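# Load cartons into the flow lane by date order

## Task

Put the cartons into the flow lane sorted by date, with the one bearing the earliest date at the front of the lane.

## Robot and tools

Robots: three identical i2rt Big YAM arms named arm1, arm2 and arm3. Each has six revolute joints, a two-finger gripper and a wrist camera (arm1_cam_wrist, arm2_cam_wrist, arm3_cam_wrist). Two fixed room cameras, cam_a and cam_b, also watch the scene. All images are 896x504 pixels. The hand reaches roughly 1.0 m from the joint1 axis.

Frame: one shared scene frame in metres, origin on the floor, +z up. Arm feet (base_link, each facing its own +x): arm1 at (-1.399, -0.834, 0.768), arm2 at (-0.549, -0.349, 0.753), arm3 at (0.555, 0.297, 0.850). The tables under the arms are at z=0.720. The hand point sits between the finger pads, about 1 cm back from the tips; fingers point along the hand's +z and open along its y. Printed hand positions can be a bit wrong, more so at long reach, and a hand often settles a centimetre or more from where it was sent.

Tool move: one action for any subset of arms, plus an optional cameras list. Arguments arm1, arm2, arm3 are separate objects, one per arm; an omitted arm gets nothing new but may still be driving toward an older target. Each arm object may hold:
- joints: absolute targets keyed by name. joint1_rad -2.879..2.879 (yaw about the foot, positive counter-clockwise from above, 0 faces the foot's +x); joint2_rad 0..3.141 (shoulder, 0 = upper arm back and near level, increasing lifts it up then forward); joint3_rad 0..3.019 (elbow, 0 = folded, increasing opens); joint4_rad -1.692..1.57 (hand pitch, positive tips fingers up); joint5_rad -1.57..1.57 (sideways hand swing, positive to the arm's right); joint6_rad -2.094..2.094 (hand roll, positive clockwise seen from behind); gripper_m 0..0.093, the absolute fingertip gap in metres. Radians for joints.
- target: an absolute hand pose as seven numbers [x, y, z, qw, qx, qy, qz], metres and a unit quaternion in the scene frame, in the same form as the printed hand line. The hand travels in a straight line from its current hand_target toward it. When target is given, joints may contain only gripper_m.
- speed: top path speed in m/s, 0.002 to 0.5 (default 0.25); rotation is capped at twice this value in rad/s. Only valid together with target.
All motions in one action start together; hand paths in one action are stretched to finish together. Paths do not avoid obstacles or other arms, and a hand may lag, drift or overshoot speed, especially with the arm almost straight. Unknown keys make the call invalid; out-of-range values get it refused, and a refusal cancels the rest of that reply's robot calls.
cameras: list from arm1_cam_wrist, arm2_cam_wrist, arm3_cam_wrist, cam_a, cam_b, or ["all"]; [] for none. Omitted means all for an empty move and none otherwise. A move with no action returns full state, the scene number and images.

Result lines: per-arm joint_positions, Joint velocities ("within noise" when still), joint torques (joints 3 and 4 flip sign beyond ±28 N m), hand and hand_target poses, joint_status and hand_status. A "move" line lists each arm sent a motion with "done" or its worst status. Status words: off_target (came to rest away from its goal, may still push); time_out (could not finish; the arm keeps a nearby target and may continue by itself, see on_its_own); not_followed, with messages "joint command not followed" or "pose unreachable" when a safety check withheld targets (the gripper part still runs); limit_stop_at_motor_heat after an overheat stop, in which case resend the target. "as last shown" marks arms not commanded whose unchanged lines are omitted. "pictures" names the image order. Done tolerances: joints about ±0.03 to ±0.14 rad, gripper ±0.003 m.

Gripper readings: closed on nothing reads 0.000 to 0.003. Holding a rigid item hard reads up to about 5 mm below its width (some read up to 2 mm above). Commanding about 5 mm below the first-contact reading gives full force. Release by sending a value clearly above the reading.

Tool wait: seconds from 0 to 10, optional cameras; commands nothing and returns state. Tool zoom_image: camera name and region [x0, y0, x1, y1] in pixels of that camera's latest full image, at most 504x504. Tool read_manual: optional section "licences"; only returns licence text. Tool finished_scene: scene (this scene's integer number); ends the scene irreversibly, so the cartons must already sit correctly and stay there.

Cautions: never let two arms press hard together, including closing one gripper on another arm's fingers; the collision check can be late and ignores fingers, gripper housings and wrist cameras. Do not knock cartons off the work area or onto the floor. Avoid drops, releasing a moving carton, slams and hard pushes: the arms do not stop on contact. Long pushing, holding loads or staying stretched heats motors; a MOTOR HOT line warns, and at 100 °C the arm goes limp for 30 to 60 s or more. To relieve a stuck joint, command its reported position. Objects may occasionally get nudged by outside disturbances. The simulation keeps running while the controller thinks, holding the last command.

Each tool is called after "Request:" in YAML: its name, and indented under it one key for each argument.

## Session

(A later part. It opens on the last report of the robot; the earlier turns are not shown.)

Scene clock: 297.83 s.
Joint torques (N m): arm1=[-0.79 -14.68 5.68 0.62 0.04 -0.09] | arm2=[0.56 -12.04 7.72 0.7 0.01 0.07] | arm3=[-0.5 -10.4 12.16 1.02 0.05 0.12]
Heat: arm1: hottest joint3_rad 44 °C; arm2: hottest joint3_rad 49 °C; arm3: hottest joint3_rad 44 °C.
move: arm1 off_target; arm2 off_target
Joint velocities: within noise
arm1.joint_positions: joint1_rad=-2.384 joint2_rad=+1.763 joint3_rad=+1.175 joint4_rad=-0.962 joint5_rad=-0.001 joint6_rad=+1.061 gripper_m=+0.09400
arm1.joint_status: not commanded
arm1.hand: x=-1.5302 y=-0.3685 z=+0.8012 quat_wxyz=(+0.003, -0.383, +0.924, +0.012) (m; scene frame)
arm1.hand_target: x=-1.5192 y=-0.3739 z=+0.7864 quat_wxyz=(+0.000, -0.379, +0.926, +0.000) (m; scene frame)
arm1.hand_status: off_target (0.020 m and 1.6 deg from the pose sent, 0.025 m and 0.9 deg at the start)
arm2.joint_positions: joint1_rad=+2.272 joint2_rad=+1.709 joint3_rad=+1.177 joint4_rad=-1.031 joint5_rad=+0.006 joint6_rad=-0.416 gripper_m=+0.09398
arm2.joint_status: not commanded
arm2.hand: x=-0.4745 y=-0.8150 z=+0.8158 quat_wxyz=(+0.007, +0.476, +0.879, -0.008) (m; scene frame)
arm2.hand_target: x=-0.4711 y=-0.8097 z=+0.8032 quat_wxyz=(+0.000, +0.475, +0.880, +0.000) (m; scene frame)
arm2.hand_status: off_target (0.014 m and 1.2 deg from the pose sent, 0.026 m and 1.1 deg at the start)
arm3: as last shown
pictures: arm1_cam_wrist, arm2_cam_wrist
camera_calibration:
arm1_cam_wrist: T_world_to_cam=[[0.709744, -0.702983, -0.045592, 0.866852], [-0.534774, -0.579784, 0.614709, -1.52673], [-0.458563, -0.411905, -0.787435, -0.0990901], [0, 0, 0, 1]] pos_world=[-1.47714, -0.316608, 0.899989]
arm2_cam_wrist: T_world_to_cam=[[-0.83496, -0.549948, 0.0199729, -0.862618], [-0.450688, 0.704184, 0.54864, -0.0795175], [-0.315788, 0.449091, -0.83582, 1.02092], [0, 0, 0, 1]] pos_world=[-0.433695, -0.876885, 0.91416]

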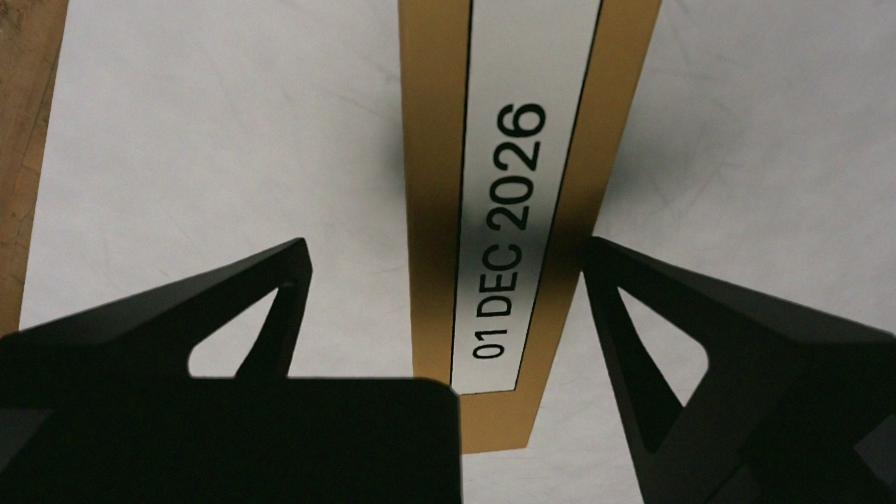

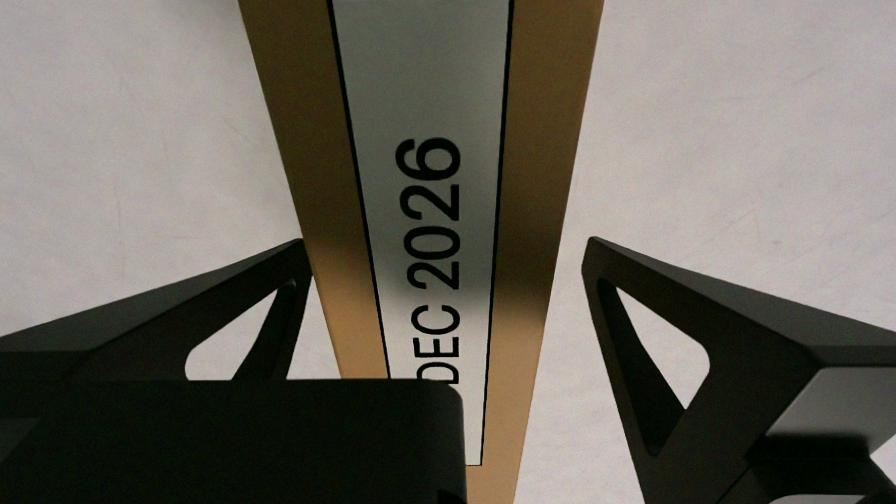

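Request:
move:
  arm1: {"target": [-1.519, -0.3735, 0.83, 0, 0.3786, -0.9256, 0], "speed": 0.15}
  arm2: {"joints": {"gripper_m": 0.055}}
  cameras: ["arm1_cam_wrist", "arm2_cam_wrist"]

Scene clock: 305.90 s.
Joint torques (N m): arm1=[-0.44 -16.79 9.18 -0.25 0.11 -0.04] | arm2=[0.56 -12.16 7.77 0.75 0.05 0.06] | arm3=[-0.62 -10.4 12.21 1.05 0.06 0.12]
Heat: arm1: hottest joint3_rad 43 °C; arm2: hottest joint3_rad 48 °C; arm3: hottest joint3_rad 44 °C.
move: arm1 off_target; arm2 off_target
Joint velocities: within noise
arm1.joint_positions: joint1_rad=-2.388 joint2_rad=+1.731 joint3_rad=+1.175 joint4_rad=-1.048 joint5_rad=-0.002 joint6_rad=+1.059 gripper_m=+0.09400
arm1.joint_status: not commanded
arm1.hand: x=-1.5237 y=-0.3857 z=+0.8161 quat_wxyz=(-0.001, -0.382, +0.924, -0.014) (m; scene frame)
arm1.hand_target: x=-1.5189 y=-0.3738 z=+0.8301 quat_wxyz=(+0.000, -0.379, +0.926, +0.000) (m; scene frame)
arm1.hand_status: off_target (0.019 m and 1.7 deg from the pose sent, 0.031 m and 1.6 deg at the start)
arm2.joint_positions: joint1_rad=+2.272 joint2_rad=+1.709 joint3_rad=+1.177 joint4_rad=-1.030 joint5_rad=+0.005 joint6_rad=-0.416 gripper_m=+0.06072
arm2.joint_status: gripper_m off_target (ended at +0.06075, target +0.05500)
arm2.hand: x=-0.4742 y=-0.8150 z=+0.8158 quat_wxyz=(+0.008, +0.476, +0.879, -0.008) (m; scene frame)
arm2.hand_target: x=-0.4711 y=-0.8097 z=+0.8032 quat_wxyz=(+0.000, +0.475, +0.880, +0.000) (m; scene frame)
arm2.hand_status: not commanded
arm3: as last shown
pictures: arm1_cam_wrist, arm2_cam_wrist
camera_calibration:
arm1_cam_wrist: T_world_to_cam=[[0.709125, -0.705083, 0.000806399, 0.811152], [-0.544182, -0.546574, 0.636493, -1.56163], [-0.448339, -0.451791, -0.771282, -0.104434], [0, 0, 0, 1]] pos_world=[-1.47184, -0.328797, 0.912762]
arm2_cam_wrist: T_world_to_cam=[[-0.834762, -0.550266, 0.0195029, -0.86213], [-0.451359, 0.704147, 0.548135, -0.0792433], [-0.315353, 0.44876, -0.836162, 1.02122], [0, 0, 0, 1]] pos_world=[-0.433395, -0.876886, 0.914159]

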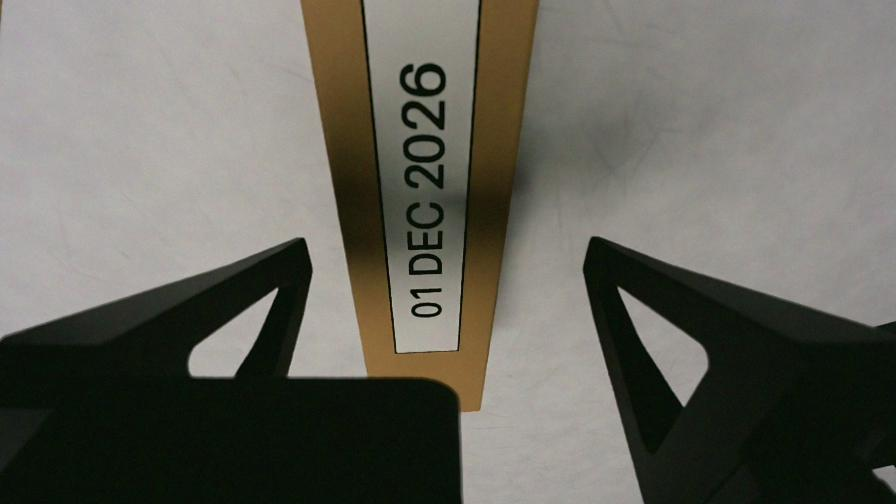

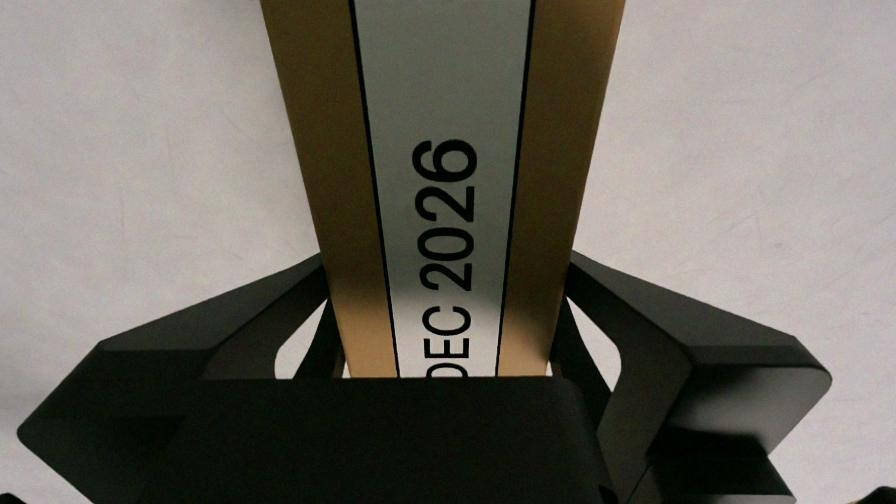

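Request:
move:
  arm1: {"target": [-1.525, -0.369, 0.788, 0, 0.3786, -0.9256, 0], "speed": 0.1}
  cameras: ["arm1_cam_wrist"]

Scene clock: 312.93 s.
Joint torques (N m): arm1=[0.21 -15.97 7.25 0.46 0.09 0.05] | arm2=[0.62 -12.04 7.76 0.75 0.05 0.06] | arm3=[-0.62 -10.58 12.16 1.06 0.05 0.13]
Heat: arm1: hottest joint3_rad 43 °C; arm2: hottest joint3_rad 47 °C; arm3: hottest joint3_rad 44 °C.
move: arm1 done
Joint velocities: within noise
arm1.joint_positions: joint1_rad=-2.388 joint2_rad=+1.787 joint3_rad=+1.172 joint4_rad=-0.970 joint5_rad=-0.002 joint6_rad=+1.059 gripper_m=+0.09400
arm1.joint_status: not commanded
arm1.hand: x=-1.5269 y=-0.3737 z=+0.7895 quat_wxyz=(+0.000, -0.382, +0.924, -0.005) (m; scene frame)
arm1.hand_target: x=-1.5250 y=-0.3690 z=+0.7881 quat_wxyz=(+0.000, -0.379, +0.926, +0.000) (m; scene frame)
arm1.hand_status: done (0.005 m and 0.7 deg from the pose sent, 0.033 m and 1.7 deg at the start)
arm2, arm3: as last shown
pictures: arm1_cam_wrist
camera_calibration:
arm1_cam_wrist: T_world_to_cam=[[0.709174, -0.704857, -0.0157982, 0.83522], [-0.540843, -0.558257, 0.629157, -1.53345], [-0.452285, -0.437637, -0.777118, -0.117107], [0, 0, 0, 1]] pos_world=[-1.47464, -0.3186, 0.886972]

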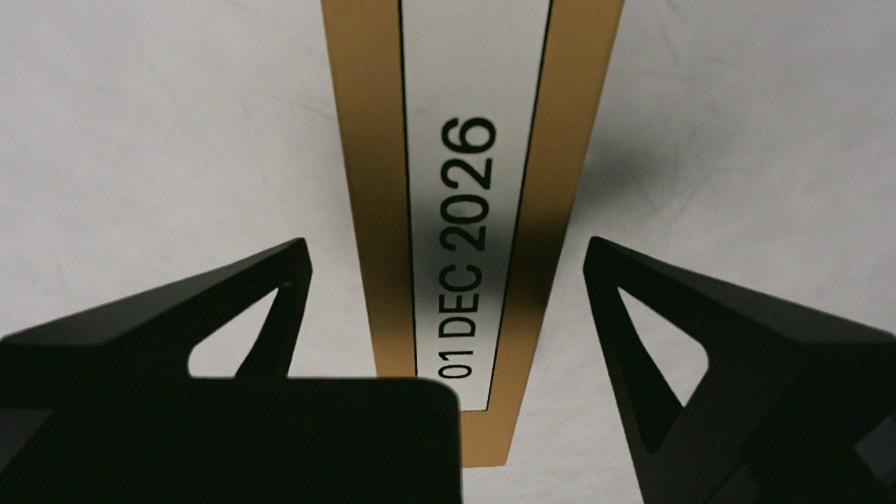

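Request:
move:
  arm1: {"target": [-1.5225, -0.3715, 0.764, 0, 0.3786, -0.9256, 0], "speed": 0.1}
  cameras: ["arm1_cam_wrist"]

Scene clock: 316.03 s.
Joint torques (N m): arm1=[0.03 -15.79 6.9 0.49 0.1 0.01] | arm2=[0.56 -12.1 7.77 0.76 0.05 0.07] | arm3=[-0.62 -10.29 12.18 1.05 0.05 0.13]
Heat: arm1: hottest joint3_rad 42 °C; arm2: hottest joint3_rad 46 °C; arm3: hottest joint3_rad 44 °C.
move: arm1 done
Joint velocities: within noise
arm1.joint_positions: joint1_rad=-2.388 joint2_rad=+1.817 joint3_rad=+1.142 joint4_rad=-0.908 joint5_rad=-0.002 joint6_rad=+1.059 gripper_m=+0.09400
arm1.joint_status: not commanded
arm1.hand: x=-1.5262 y=-0.3760 z=+0.7666 quat_wxyz=(+0.000, -0.382, +0.924, -0.004) (m; scene frame)
arm1.hand_target: x=-1.5225 y=-0.3716 z=+0.7640 quat_wxyz=(+0.000, -0.379, +0.926, +0.000) (m; scene frame)
arm1.hand_status: done (0.006 m and 0.6 deg from the pose sent, 0.026 m and 0.7 deg at the start)
arm2, arm3: as last shown
pictures: arm1_cam_wrist
camera_calibration:
arm1_cam_wrist: T_world_to_cam=[[0.70918, -0.704802, -0.0178169, 0.8343], [-0.54044, -0.559678, 0.62824, -1.51908], [-0.452756, -0.435906, -0.777816, -0.13517], [0, 0, 0, 1]] pos_world=[-1.47384, -0.3211, 0.864073]

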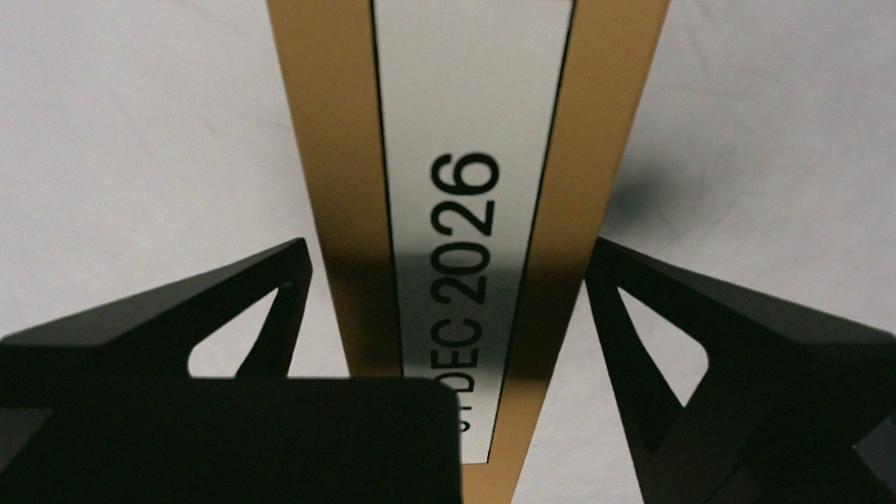

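Request:
move:
  arm1: {"joints": {"gripper_m": 0.055}}
  arm2: {"target": [-0.4711, -0.8097, 0.92, 0, 0.4756, 0.8797, 0], "speed": 0.15}
  cameras: ["arm1_cam_wrist", "arm2_cam_wrist"]

Scene clock: 323.30 s.
Joint torques (N m): arm1=[-0.03 -15.74 6.95 0.51 0.12 0.01] | arm2=[0.56 -13.39 14.5 -0.5 -0.02 0.07] | arm3=[-0.67 -10.46 12.12 0.99 0.06 0.13]
Heat: arm1: hottest joint3_rad 42 °C; arm2: hottest joint3_rad 46 °C; arm3: hottest joint3_rad 44 °C.
move: arm1 off_target; arm2 off_target
Joint velocities: within noise
arm1.joint_positions: joint1_rad=-2.388 joint2_rad=+1.817 joint3_rad=+1.142 joint4_rad=-0.907 joint5_rad=-0.003 joint6_rad=+1.059 gripper_m=+0.06025
arm1.joint_status: gripper_m off_target (ended at +0.06028, target +0.05500)
arm1.hand: x=-1.5264 y=-0.3759 z=+0.7666 quat_wxyz=(+0.000, -0.382, +0.924, -0.003) (m; scene frame)
arm1.hand_target: x=-1.5225 y=-0.3716 z=+0.7640 quat_wxyz=(+0.000, -0.379, +0.926, +0.000) (m; scene frame)
arm1.hand_status: not commanded
arm2.joint_positions: joint1_rad=+2.274 joint2_rad=+1.606 joint3_rad=+1.274 joint4_rad=-1.309 joint5_rad=+0.006 joint6_rad=-0.416 gripper_m=+0.06072
arm2.joint_status: not commanded
arm2.hand: x=-0.4785 y=-0.7886 z=+0.8958 quat_wxyz=(-0.017, +0.475, +0.879, +0.023) (m; scene frame)
arm2.hand_target: x=-0.4714 y=-0.8081 z=+0.9202 quat_wxyz=(+0.000, +0.476, +0.880, +0.000) (m; scene frame)
arm2.hand_status: off_target (0.033 m and 3.3 deg from the pose sent, 0.104 m and 1.3 deg at the start)
arm3: as last shown
pictures: arm1_cam_wrist, arm2_cam_wrist
camera_calibration:
arm1_cam_wrist: T_world_to_cam=[[0.708598, -0.705362, -0.0188091, 0.83419], [-0.540294, -0.559532, 0.628495, -1.51898], [-0.453841, -0.435188, -0.777586, -0.136691], [0, 0, 0, 1]] pos_world=[-1.47384, -0.321, 0.864074]
arm2_cam_wrist: T_world_to_cam=[[-0.833734, -0.552038, -0.0119014, -0.825632], [-0.444776, 0.658653, 0.606919, -0.229084], [-0.327204, 0.511302, -0.794675, 1.08141], [0, 0, 0, 1]] pos_world=[-0.436406, -0.857823, 0.98858]

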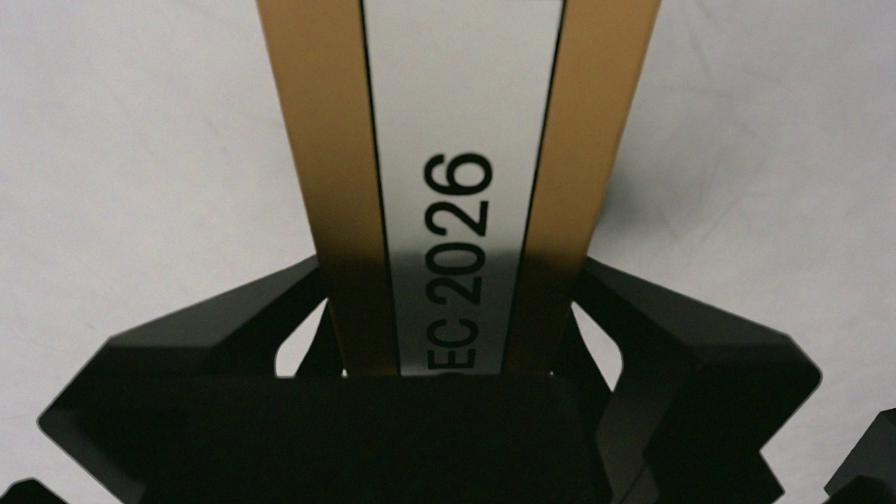

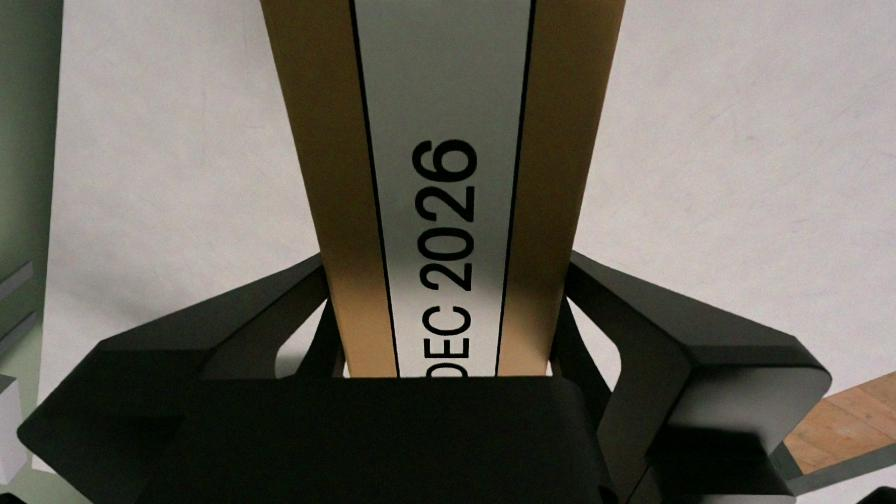

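Request:
move:
  arm1: {"target": [-1.5225, -0.3716, 0.90, 0, 0.3786, -0.9256, 0], "speed": 0.15}
  arm2: {"joints": {"joint1_rad": 1.745}}
  cameras: ["arm1_cam_wrist", "arm2_cam_wrist"]

Scene clock: 340.37 s.
Joint torques (N m): arm1=[-0.09 -16.97 12.44 -0.4 0.15 0] | arm2=[0.44 -12.98 14.53 -0.25 -0.12 0.06] | arm3=[-0.56 -10.46 12.18 0.99 0.05 0.15]
Heat: arm1: hottest joint3_rad 41 °C; arm2: hottest joint3_rad 50 °C; arm3: hottest joint3_rad 44 °C.
move: arm1 off_target; arm2 done
Joint velocities: within noise
arm1.joint_positions: joint1_rad=-2.388 joint2_rad=+1.667 joint3_rad=+1.250 joint4_rad=-1.225 joint5_rad=-0.003 joint6_rad=+1.059 gripper_m=+0.06025
arm1.joint_status: not commanded
arm1.hand: x=-1.5218 y=-0.3939 z=+0.8708 quat_wxyz=(-0.004, -0.382, +0.924, -0.033) (m; scene frame)
arm1.hand_target: x=-1.5221 y=-0.3732 z=+0.9002 quat_wxyz=(+0.000, -0.379, +0.926, +0.000) (m; scene frame)
arm1.hand_status: off_target (0.037 m and 3.8 deg from the pose sent, 0.133 m and 0.5 deg at the start)
arm2.joint_positions: joint1_rad=+1.738 joint2_rad=+1.606 joint3_rad=+1.274 joint4_rad=-1.310 joint5_rad=+0.008 joint6_rad=-0.415 gripper_m=+0.06073
arm2.joint_status: all done
arm2.hand: x=-0.7140 y=-0.7630 z=+0.8933 quat_wxyz=(-0.010, +0.691, +0.722, +0.030) (m; scene frame)
arm2.hand_target: x=-0.7187 y=-0.7834 z=+0.9176 quat_wxyz=(+0.002, +0.692, +0.722, +0.004) (m; scene frame)
arm2.hand_status: not commanded
arm3.joint_positions: joint1_rad=+0.384 joint2_rad=+1.092 joint3_rad=+1.086 joint4_rad=-0.921 joint5_rad=+0.000 joint6_rad=-0.007 gripper_m=+0.09398
arm3.joint_status: not commanded
arm3.hand: x=+0.4034 y=-0.1131 z=+1.1487 quat_wxyz=(-0.181, -0.776, -0.546, +0.259) (m; scene frame)
arm3.hand_target: x=+0.4006 y=-0.1096 z=+1.1475 quat_wxyz=(-0.178, -0.781, -0.541, +0.256) (m; scene frame)
arm3.hand_status: not commanded
pictures: arm1_cam_wrist, arm2_cam_wrist
camera_calibration:
arm1_cam_wrist: T_world_to_cam=[[0.708301, -0.705118, 0.0334274, 0.774366], [-0.550585, -0.522195, 0.651282, -1.61294], [-0.441775, -0.479708, -0.758099, -0.0776305], [0, 0, 0, 1]] pos_world=[-1.47084, -0.33349, 0.965743]
arm2_cam_wrist: T_world_to_cam=[[-0.99869, -0.0482123, -0.017132, -0.7365], [-0.0486341, 0.790461, 0.610579, 0.0309099], [-0.0158952, 0.610613, -0.79177, 1.28468], [0, 0, 0, 1]] pos_world=[-0.713612, -0.844383, 0.98568]

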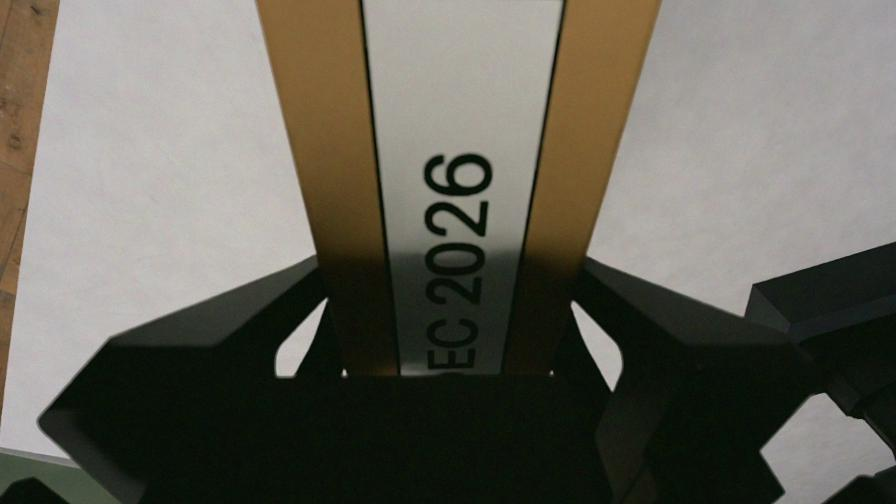

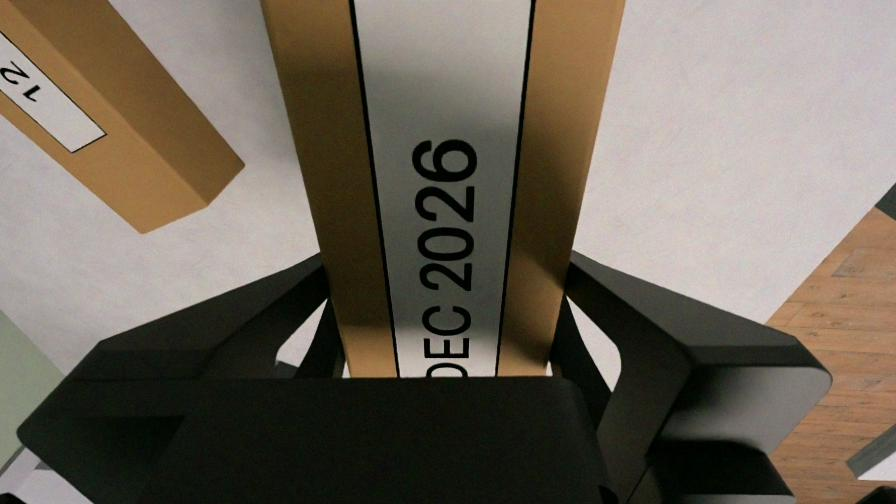

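Request:
move:
  arm1: {"joints": {"joint1_rad": 1.0, "joint2_rad": 1.524, "joint3_rad": 1.355, "joint4_rad": -1.40}}
  arm2: {"target": [-0.7187, -0.7834, 0.805, 0, 0.692, 0.722, 0], "speed": 0.15}
  cameras: ["arm1_cam_wrist", "arm2_cam_wrist"]

Scene clock: 349.53 s.
Joint torques (N m): arm1=[1.08 -17.14 10.69 -0.35 0.22 0] | arm2=[0.38 -13.68 8.53 0.69 0.02 0.05] | arm3=[-0.56 -10.46 12.19 1.05 0.06 0.13]
Heat: arm1: hottest joint3_rad 43 °C; arm2: hottest joint3_rad 51 °C; arm3: hottest joint3_rad 44 °C.
move: arm1 done; arm2 done
Joint velocities: within noise
arm1.joint_positions: joint1_rad=+0.994 joint2_rad=+1.556 joint3_rad=+1.326 joint4_rad=-1.389 joint5_rad=-0.004 joint6_rad=+1.059 gripper_m=+0.06041
arm1.joint_status: all done
arm1.hand: x=-1.1809 y=-1.2218 z=+0.9436 quat_wxyz=(+0.026, -0.871, -0.490, -0.004) (m; scene frame)
arm1.hand_target: x=-1.1765 y=-1.2249 z=+0.9678 quat_wxyz=(+0.001, -0.869, -0.494, -0.004) (m; scene frame)
arm1.hand_status: not commanded
arm2.joint_positions: joint1_rad=+1.738 joint2_rad=+1.716 joint3_rad=+1.163 joint4_rad=-1.033 joint5_rad=+0.011 joint6_rad=-0.415 gripper_m=+0.06073
arm2.joint_status: not commanded
arm2.hand: x=-0.7203 y=-0.7809 z=+0.8052 quat_wxyz=(-0.001, +0.692, +0.722, +0.004) (m; scene frame)
arm2.hand_target: x=-0.7188 y=-0.7834 z=+0.8050 quat_wxyz=(+0.000, +0.692, +0.722, +0.000) (m; scene frame)
arm2.hand_status: done (0.003 m and 0.5 deg from the pose sent, 0.091 m and 3.6 deg at the start)
arm3: as last shown
pictures: arm1_cam_wrist, arm2_cam_wrist
camera_calibration:
arm1_cam_wrist: T_world_to_cam=[[-0.856447, 0.515998, 0.0156426, -0.392443], [0.39991, 0.643994, 0.652184, 0.641427], [0.326452, 0.564816, -0.757899, 1.91431], [0, 0, 0, 1]] pos_world=[-1.21755, -1.29181, 1.03866]
arm2_cam_wrist: T_world_to_cam=[[-0.998824, -0.0478689, 0.00772732, -0.765006], [-0.0348887, 0.820165, 0.571062, 0.163499], [-0.0336738, 0.570121, -0.820871, 1.20485], [0, 0, 0, 1]] pos_world=[-0.71783, -0.857624, 0.901567]

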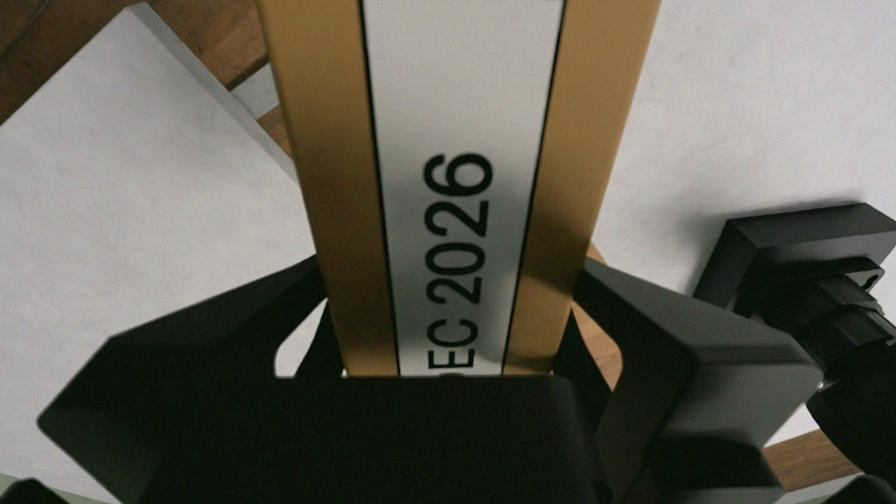

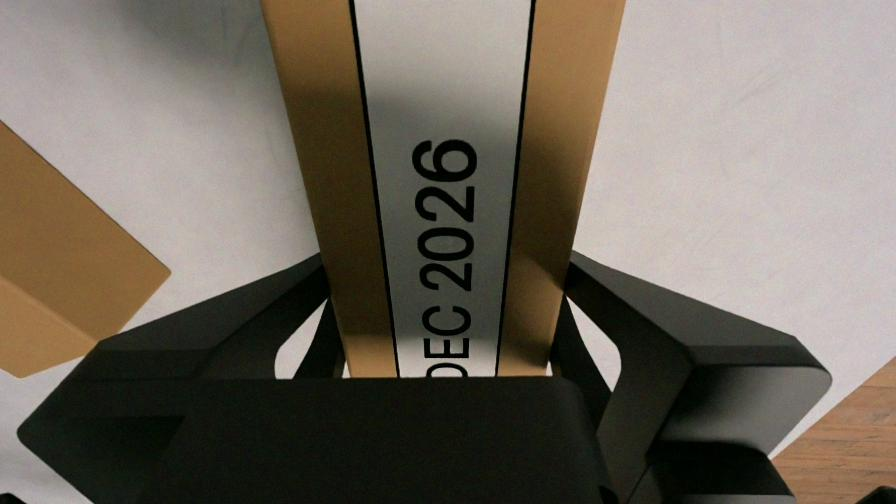

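Request:
move:
  arm2: {"target": [-0.7187, -0.7834, 0.772, 0, 0.692, 0.722, 0], "speed": 0.08}
  cameras: ["arm2_cam_wrist"]

Request:
move:
  arm2: {"target": [-0.7187, -0.7834, 0.758, 0, 0.692, 0.722, 0], "speed": 0.04}
  cameras: ["arm2_cam_wrist"]

Scene clock: 353.23 s.
Joint torques (N m): arm1=[1.26 -17.14 10.7 -0.36 0.22 0.01] | arm2=[0.26 -13.51 8.02 0.68 0.01 0.03] | arm3=[-0.56 -10.52 12.16 1.06 0.07 0.13]
Heat: arm1: hottest joint3_rad 43 °C; arm2: hottest joint3_rad 50 °C; arm3: hottest joint3_rad 44 °C.
move: arm2 done
Joint velocities: within noise
arm1, arm3: as last shown
arm1.hand: x=-1.1809 y=-1.2217 z=+0.9436 quat_wxyz=(+0.026, -0.871, -0.490, -0.004) (m; scene frame)
arm1.hand_target: x=-1.1765 y=-1.2248 z=+0.9678 quat_wxyz=(+0.001, -0.869, -0.494, -0.004) (m; scene frame)
arm2.joint_positions: joint1_rad=+1.738 joint2_rad=+1.763 joint3_rad=+1.129 joint4_rad=-0.949 joint5_rad=+0.011 joint6_rad=-0.415 gripper_m=+0.06073
arm2.joint_status: not commanded
arm2.hand: x=-0.7202 y=-0.7817 z=+0.7737 quat_wxyz=(+0.000, +0.692, +0.722, +0.003) (m; scene frame)
arm2.hand_target: x=-0.7187 y=-0.7833 z=+0.7720 quat_wxyz=(+0.000, +0.692, +0.722, +0.000) (m; scene frame)
arm2.hand_status: done (0.003 m and 0.3 deg from the pose sent, 0.033 m and 0.5 deg at the start)
pictures: arm2_cam_wrist
camera_calibration:
arm2_cam_wrist: T_world_to_cam=[[-0.998816, -0.0477788, 0.00915892, -0.765753], [-0.0341089, 0.822014, 0.568444, 0.186217], [-0.0346883, 0.567459, -0.822671, 1.178], [0, 0, 0, 1]] pos_world=[-0.717631, -0.858127, 0.870266]

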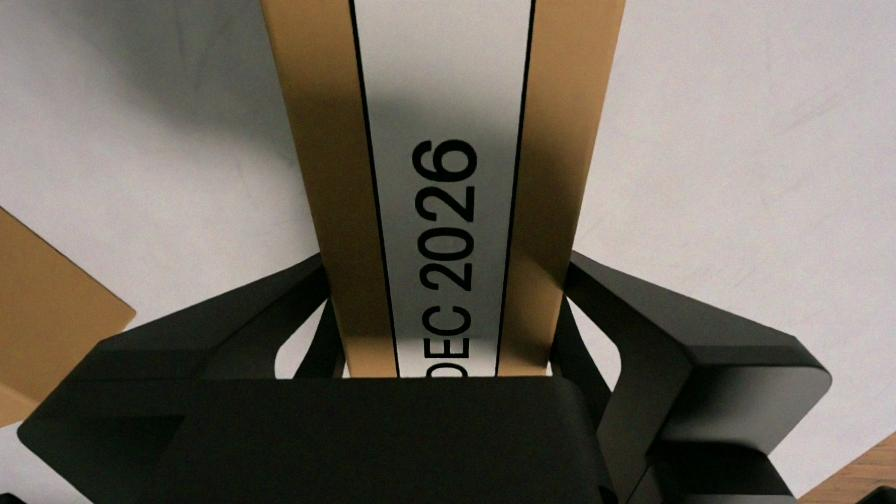

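Scene clock: 354.30 s.
Joint torques (N m): arm1=[1.2 -17.14 10.69 -0.38 0.22 0] | arm2=[0.26 -13.63 7.88 0.7 0.02 0.03] | arm3=[-0.56 -10.4 12.22 1.03 0.05 0.13]
Heat: arm1: hottest joint3_rad 43 °C; arm2: hottest joint3_rad 50 °C; arm3: hottest joint3_rad 44 °C.
move: arm2 done
Joint velocities: within noise
arm1, arm3: as last shown
arm2.joint_positions: joint1_rad=+1.738 joint2_rad=+1.782 joint3_rad=+1.118 joint4_rad=-0.914 joint5_rad=+0.011 joint6_rad=-0.415 gripper_m=+0.06073
arm2.joint_status: not commanded
arm2.hand: x=-0.7205 y=-0.7831 z=+0.7617 quat_wxyz=(+0.001, +0.692, +0.722, +0.000) (m; scene frame)
arm2.hand_target: x=-0.7187 y=-0.7833 z=+0.7580 quat_wxyz=(+0.000, +0.692, +0.722, +0.000) (m; scene frame)
arm2.hand_status: done (0.004 m and 0.1 deg from the pose sent, 0.016 m and 0.3 deg at the start)
pictures: arm2_cam_wrist
camera_calibration:
arm2_cam_wrist: T_world_to_cam=[[-0.998801, -0.0476262, 0.0113106, -0.767497], [-0.0329374, 0.824803, 0.56446, 0.200209], [-0.0362121, 0.563411, -0.825383, 1.16672], [0, 0, 0, 1]] pos_world=[-0.717733, -0.859031, 0.858665]

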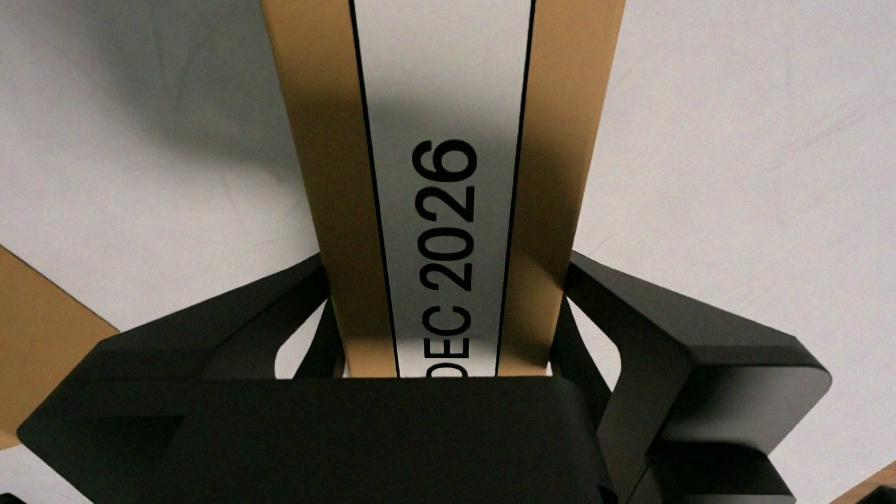

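Request:
move:
  arm2: {"target": [-0.7187, -0.7834, 0.745, 0, 0.692, 0.722, 0], "speed": 0.04}
  cameras: ["arm2_cam_wrist"]

Scene clock: 357.33 s.
Joint torques (N m): arm1=[1.14 -17.2 10.7 -0.35 0.22 0] | arm2=[0.26 -12.4 6.95 0.96 0.02 0.02] | arm3=[-0.5 -10.34 12.22 1.06 0.07 0.14]
Heat: arm1: hottest joint3_rad 43 °C; arm2: hottest joint3_rad 50 °C; arm3: hottest joint3_rad 44 °C.
move: arm2 off_target
Joint velocities: within noise
arm1, arm3: as last shown
arm2.joint_positions: joint1_rad=+1.738 joint2_rad=+1.790 joint3_rad=+1.117 joint4_rad=-0.887 joint5_rad=+0.011 joint6_rad=-0.415 gripper_m=+0.06073
arm2.joint_status: not commanded
arm2.hand: x=-0.7223 y=-0.7877 z=+0.7581 quat_wxyz=(+0.004, +0.692, +0.722, -0.008) (m; scene frame)
arm2.hand_target: x=-0.7187 y=-0.7831 z=+0.7453 quat_wxyz=(+0.000, +0.692, +0.722, +0.000) (m; scene frame)
arm2.hand_status: off_target (0.014 m and 1.1 deg from the pose sent, 0.017 m and 0.1 deg at the start)
pictures: arm2_cam_wrist
camera_calibration:
arm2_cam_wrist: T_world_to_cam=[[-0.998714, -0.0471677, 0.0185926, -0.774595], [-0.0291418, 0.834144, 0.550777, 0.22651], [-0.0414878, 0.549526, -0.834446, 1.15839], [0, 0, 0, 1]] pos_world=[-0.718938, -0.862045, 0.85626]

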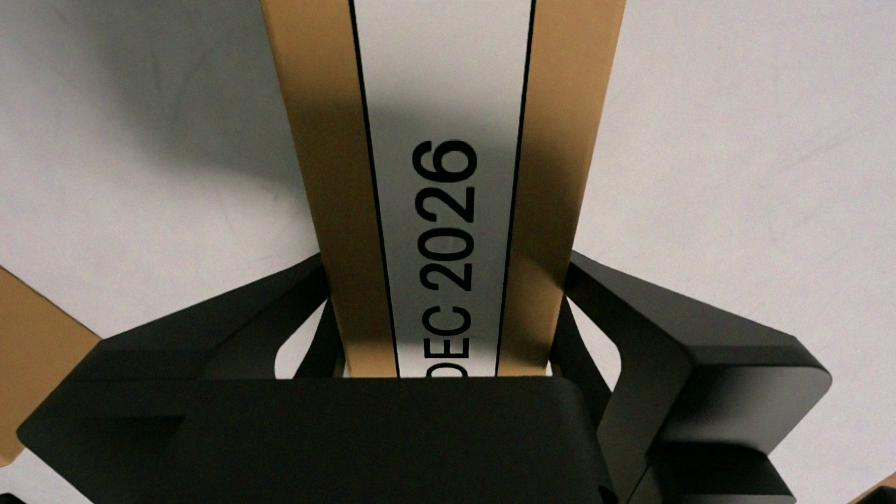

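Request:
move:
  arm2: {"target": [-0.7187, -0.7834, 0.757, 0, 0.692, 0.722, 0], "speed": 0.1, "joints": {"gripper_m": 0.094}}

Request:
move:
  arm2: {"target": [-0.7187, -0.7734, 0.95, 0, 0.692, 0.722, 0], "speed": 0.25}
  cameras: ["arm2_cam_wrist"]

Scene clock: 362.10 s.
Joint torques (N m): arm1=[1.14 -17.2 10.7 -0.36 0.22 0] | arm2=[0.32 -14.04 7.73 -0.09 0 0.03] | arm3=[-0.56 -10.4 12.18 1.05 0.06 0.13]
Heat: arm1: hottest joint3_rad 42 °C; arm2: hottest joint3_rad 49 °C; arm3: hottest joint3_rad 44 °C.
move: arm2 done
Joint velocities: within noise
arm1, arm3: as last shown
arm2.joint_positions: joint1_rad=+1.738 joint2_rad=+1.790 joint3_rad=+1.117 joint4_rad=-0.894 joint5_rad=+0.011 joint6_rad=-0.415 gripper_m=+0.09387
arm2.joint_status: all done
arm2.hand: x=-0.7218 y=-0.7862 z=+0.7580 quat_wxyz=(+0.003, +0.692, +0.722, -0.005) (m; scene frame)
arm2.hand_target: x=-0.7188 y=-0.7834 z=+0.7569 quat_wxyz=(+0.000, +0.692, +0.722, +0.000) (m; scene frame)
arm2.hand_status: done (0.004 m and 0.7 deg from the pose sent, 0.006 m and 1.1 deg at the start)
camera_calibration:
arm1_cam_wrist: T_world_to_cam=[[-0.856441, 0.515998, 0.0159488, -0.392754], [0.400012, 0.643767, 0.652346, 0.64109], [0.326342, 0.565075, -0.757754, 1.91435], [0, 0, 0, 1]] pos_world=[-1.21755, -1.29181, 1.03866]
arm2_cam_wrist: T_world_to_cam=[[-0.998745, -0.04735, 0.0163038, -0.772362], [-0.0303082, 0.830696, 0.555901, 0.217849], [-0.0398654, 0.554709, -0.831089, 1.16025], [0, 0, 0, 1]] pos_world=[-0.718537, -0.86114, 0.855762]
arm3_cam_wrist: T_world_to_cam=[[-0.937333, 0.348306, -0.00945976, 0.429313], [0.348362, 0.937346, -0.00516465, -0.0267519], [0.00706818, -0.00813642, -0.999942, 1.26794], [0, 0, 0, 1]] pos_world=[0.402767, -0.11414, 1.27179]

Scene clock: 363.73 s.
Joint torques (N m): arm1=[1.14 -17.26 10.69 -0.36 0.21 0] | arm2=[0.15 -10.87 13.89 -0.12 0 0] | arm3=[-0.62 -10.34 12.18 1.09 0.03 0.12]
Heat: arm1: hottest joint3_rad 42 °C; arm2: hottest joint3_rad 49 °C; arm3: hottest joint3_rad 44 °C.
move: arm2 off_target
Joint velocities: within noise
arm1, arm3: as last shown
arm2.joint_positions: joint1_rad=+1.738 joint2_rad=+1.542 joint3_rad=+1.317 joint4_rad=-1.383 joint5_rad=+0.011 joint6_rad=-0.415 gripper_m=+0.09388
arm2.joint_status: not commanded
arm2.hand: x=-0.7133 y=-0.7580 z=+0.9364 quat_wxyz=(-0.005, +0.692, +0.722, +0.014) (m; scene frame)
arm2.hand_target: x=-0.7184 y=-0.7727 z=+0.9500 quat_wxyz=(+0.000, +0.692, +0.722, +0.000) (m; scene frame)
arm2.hand_status: off_target (0.021 m and 1.7 deg from the pose sent, 0.192 m and 0.7 deg at the start)
pictures: arm2_cam_wrist
camera_calibration:
arm2_cam_wrist: T_world_to_cam=[[-0.998839, -0.0481647, -0.000467203, -0.750412], [-0.0392745, 0.808782, 0.586795, 0.0435469], [-0.0278849, 0.586133, -0.809735, 1.30558], [0, 0, 0, 1]] pos_world=[-0.711425, -0.836608, 1.03127]

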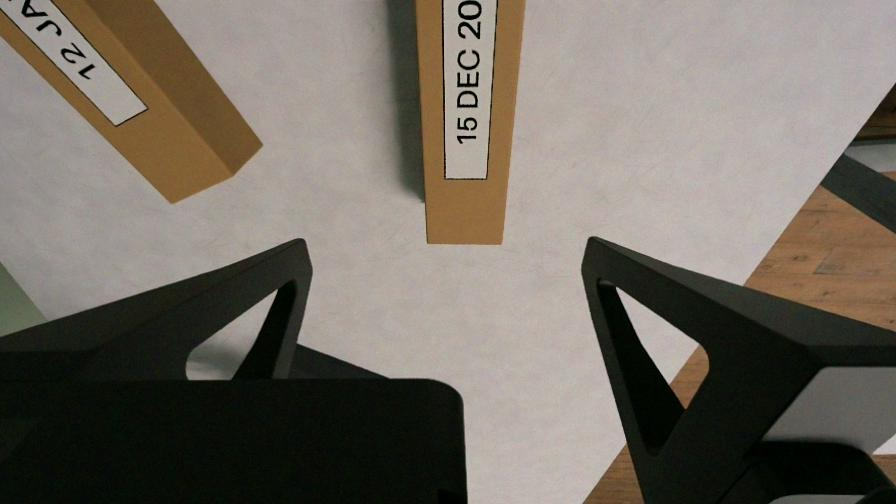

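Request:
zoom_image:
  camera: "arm2_cam_wrist"
  region: [0, 0, 280, 220]

Request:
move:
  arm2: {"joints": {"joint1_rad": -1.30, "joint2_rad": 1.09, "joint3_rad": 1.30, "joint4_rad": -1.2, "joint6_rad": 0.0}}
  cameras: ["arm2_cam_wrist"]

Scaled by 1.800 from the camera's 896x504 image, which has a finer 1280x720 frame.

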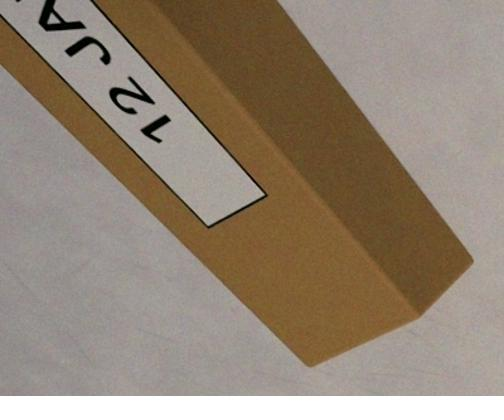

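Scene clock: 375.07 s.
Joint torques (N m): arm1=[1.14 -17.14 10.69 -0.36 0.22 0] | arm2=[-0.73 -6.53 10.18 1.51 -0.04 0.08] | arm3=[-0.44 -10.34 12.16 1.05 0.04 0.13]
Heat: arm1: hottest joint2_rad 42 °C; arm2: hottest joint3_rad 49 °C; arm3: hottest joint3_rad 44 °C.
move: arm2 done
Joint velocities: within noise
arm1, arm3: as last shown
arm2.joint_positions: joint1_rad=-1.291 joint2_rad=+1.095 joint3_rad=+1.310 joint4_rad=-1.203 joint5_rad=+0.013 joint6_rad=-0.009 gripper_m=+0.09394
arm2.joint_status: all done
arm2.hand: x=-0.4424 y=+0.0578 z=+1.1238 quat_wxyz=(-0.233, +0.588, -0.758, -0.162) (m; scene frame)
arm2.hand_target: x=-0.4394 y=+0.0549 z=+1.1211 quat_wxyz=(-0.232, +0.581, -0.763, -0.162) (m; scene frame)
arm2.hand_status: not commanded
pictures: arm2_cam_wrist
camera_calibration:
arm2_cam_wrist: T_world_to_cam=[[0.965033, -0.258802, 0.0416361, 0.393181], [-0.260016, -0.965229, 0.0269337, -0.0815635], [0.0332179, -0.036818, -0.99877, 1.26217], [0, 0, 0, 1]] pos_world=[-0.442567, 0.0694992, 1.24645]

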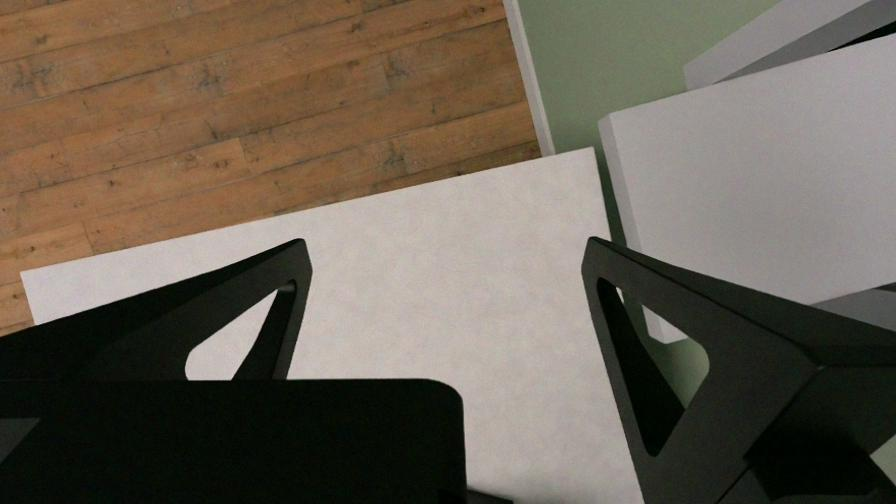

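Request:
zoom_image:
  camera: "arm2_cam_wrist"
  region: [540, 0, 896, 360]

Scaled by 1.400 from the camera's 896x504 image, which has a finer 1280x720 frame.

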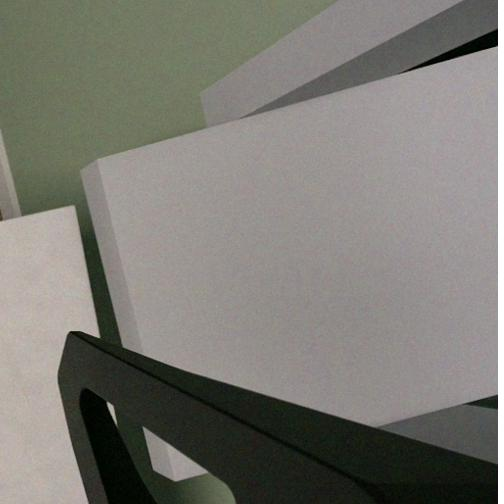

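Request:
move:
  arm1: {"joints": {"joint1_rad": 2.531, "joint6_rad": 0.0}}
  arm2: {"joints": {"joint1_rad": -1.712, "joint2_rad": 1.19, "joint3_rad": 1.162, "joint4_rad": -0.904, "joint6_rad": 0.0}}
  cameras: ["arm1_cam_wrist", "arm2_cam_wrist"]

Scene clock: 403.60 s.
Joint torques (N m): arm1=[1.14 -16.97 10.78 -0.31 0.06 -0.04] | arm2=[-0.38 -8.06 10.82 2.09 -0.06 0.07] | arm3=[-0.79 -10.46 12.22 1.06 0.05 0.12]
Heat: arm1: hottest joint2_rad 42 °C; arm2: hottest joint3_rad 50 °C; arm3: hottest joint3_rad 45 °C.
move: arm1 done; arm2 done
Joint velocities: within noise
arm1.joint_positions: joint1_rad=+2.523 joint2_rad=+1.556 joint3_rad=+1.326 joint4_rad=-1.389 joint5_rad=-0.003 joint6_rad=+0.007 gripper_m=+0.06041
arm1.joint_status: all done
arm1.hand: x=-1.0034 y=-0.6333 z=+0.9472 quat_wxyz=(+0.022, +0.230, -0.973, +0.002) (m; scene frame)
arm1.hand_target: x=-1.0007 y=-0.6281 z=+0.9715 quat_wxyz=(-0.002, +0.237, -0.971, -0.004) (m; scene frame)
arm1.hand_status: not commanded
arm2.joint_positions: joint1_rad=-1.708 joint2_rad=+1.191 joint3_rad=+1.167 joint4_rad=-0.918 joint5_rad=+0.014 joint6_rad=-0.009 gripper_m=+0.09394
arm2.joint_status: all done
arm2.hand: x=-0.2543 y=+0.0200 z=+1.0507 quat_wxyz=(-0.284, +0.415, -0.856, -0.120) (m; scene frame)
arm2.hand_target: x=-0.2520 y=+0.0201 z=+1.0508 quat_wxyz=(-0.288, +0.409, -0.857, -0.123) (m; scene frame)
arm2.hand_status: not commanded
arm3.joint_positions: joint1_rad=+0.384 joint2_rad=+1.092 joint3_rad=+1.086 joint4_rad=-0.921 joint5_rad=+0.000 joint6_rad=-0.007 gripper_m=+0.09398
arm3.joint_status: not commanded
arm3.hand: x=+0.4034 y=-0.1131 z=+1.1487 quat_wxyz=(-0.181, -0.776, -0.546, +0.259) (m; scene frame)
arm3.hand_target: x=+0.4006 y=-0.1096 z=+1.1475 quat_wxyz=(-0.178, -0.781, -0.541, +0.256) (m; scene frame)
arm3.hand_status: not commanded
pictures: arm1_cam_wrist, arm2_cam_wrist
camera_calibration:
arm1_cam_wrist: T_world_to_cam=[[0.450334, -0.892307, -0.0314314, -0.0801849], [-0.661103, -0.356897, 0.659975, -1.51673], [-0.600118, -0.27643, -0.750629, 0.0573267], [0, 0, 0, 1]] pos_world=[-0.932204, -0.59702, 1.04152]
arm2_cam_wrist: T_world_to_cam=[[0.776184, -0.628964, 0.0440688, 0.161657], [-0.628543, -0.777387, -0.024561, -0.110475], [0.0497064, -0.00863527, -0.998727, 1.1851], [0, 0, 0, 1]] pos_world=[-0.253821, 0.0260288, 1.17375]

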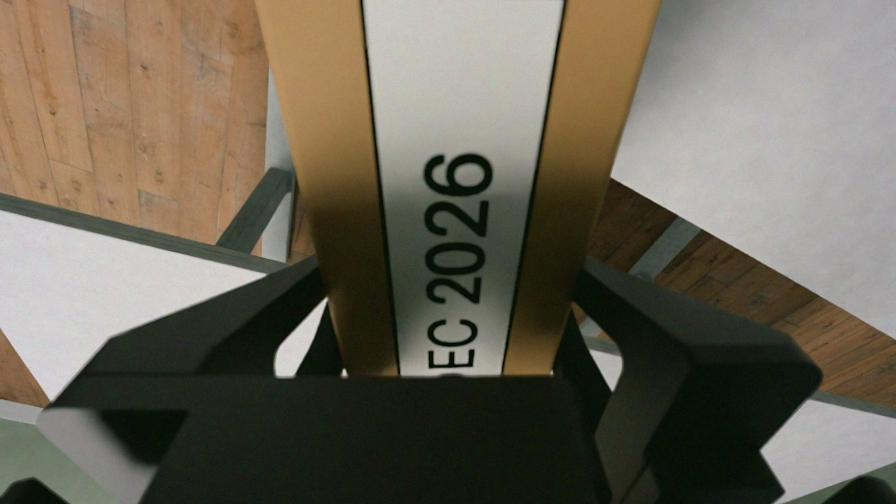

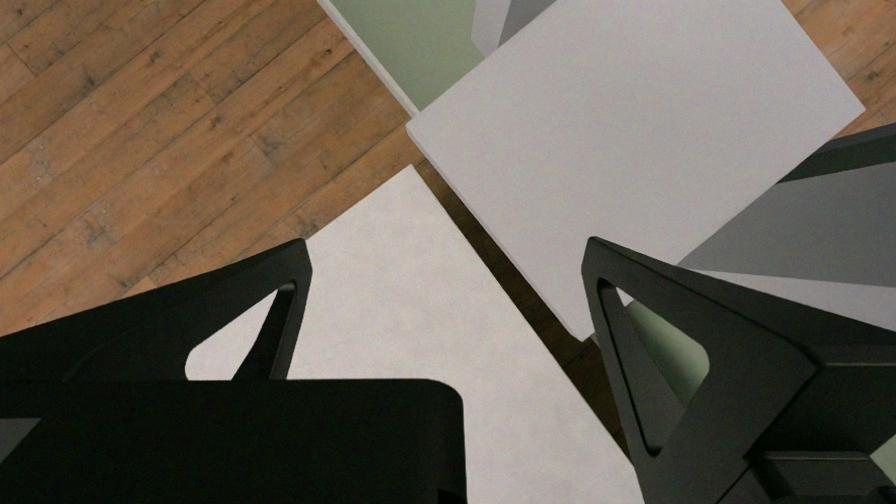

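Request:
zoom_image:
  camera: "arm2_cam_wrist"
  region: [390, 90, 620, 360]

Request:
zoom_image:
  camera: "arm2_cam_wrist"
  region: [660, 0, 896, 260]

Scaled by 1.867 from the camera's 896x504 image, which has a finer 1280x720 frame.

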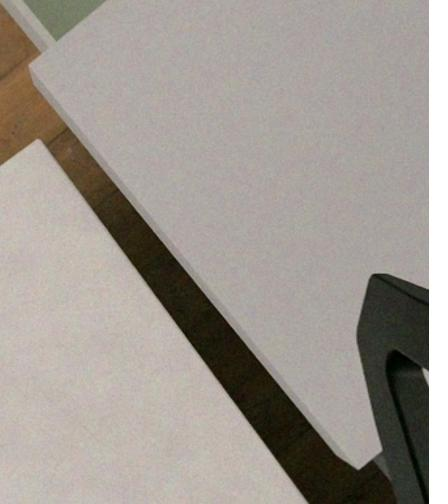

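Scaled by 1.938 from the camera's 896x504 image, which has a finer 1280x720 frame.

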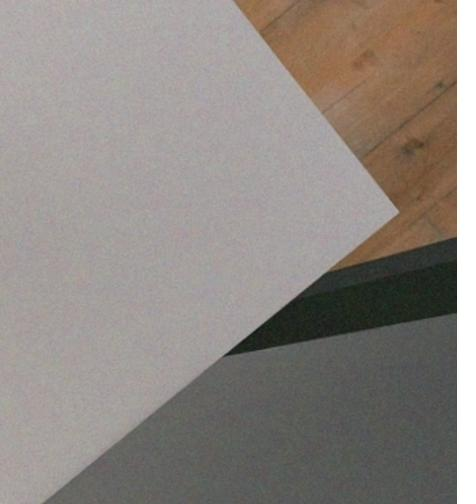

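Request:
move:
  arm1: {"target": [-0.85, -0.55, 0.84, 0, -0.2368, 0.9716, 0], "speed": 0.2}
  cameras: ["arm1_cam_wrist"]

Scene clock: 425.87 s.
Joint torques (N m): arm1=[1.55 -22.59 12.57 -0.08 0.13 -0.02] | arm2=[-0.32 -8 10.8 2.07 -0.05 0.07] | arm3=[-0.67 -10.46 12.21 1.02 0.05 0.12]
Heat: arm1: hottest joint3_rad 43 °C; arm2: hottest joint3_rad 48 °C; arm3: hottest joint3_rad 45 °C.
move: arm1 off_target
Joint velocities: within noise
arm1.joint_positions: joint1_rad=+2.523 joint2_rad=+2.059 joint3_rad=+1.661 joint4_rad=-1.251 joint5_rad=+0.002 joint6_rad=+0.007 gripper_m=+0.06041
arm1.joint_status: not commanded
arm1.hand: x=-0.8704 y=-0.5660 z=+0.8101 quat_wxyz=(+0.036, +0.230, -0.972, +0.008) (m; scene frame)
arm1.hand_target: x=-0.8518 y=-0.5509 z=+0.8407 quat_wxyz=(+0.000, +0.237, -0.972, +0.000) (m; scene frame)
arm1.hand_status: off_target (0.040 m and 4.3 deg from the pose sent, 0.205 m and 2.6 deg at the start)
arm2, arm3: as last shown
pictures: arm1_cam_wrist
camera_calibration:
arm1_cam_wrist: T_world_to_cam=[[0.450003, -0.892649, -0.0259943, -0.0892333], [-0.644795, -0.344918, 0.682108, -1.31131], [-0.617849, -0.29019, -0.730789, 0.0135468], [0, 0, 0, 1]] pos_world=[-0.796999, -0.528016, 0.902033]

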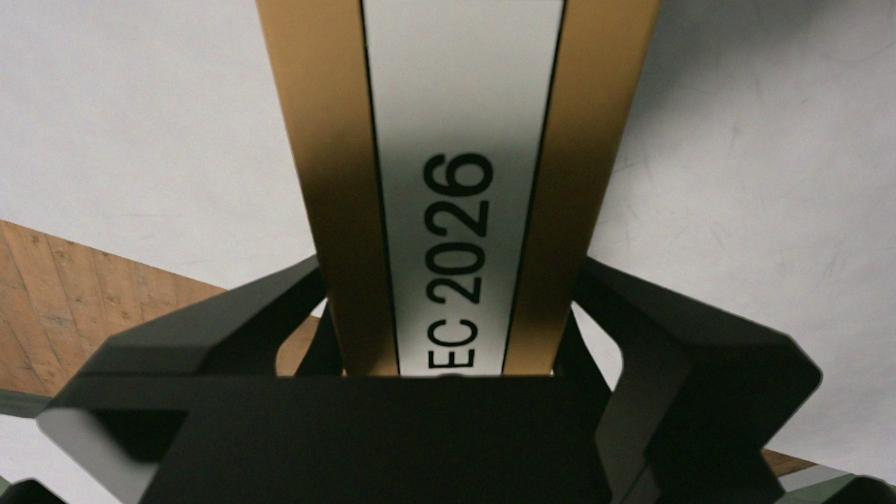

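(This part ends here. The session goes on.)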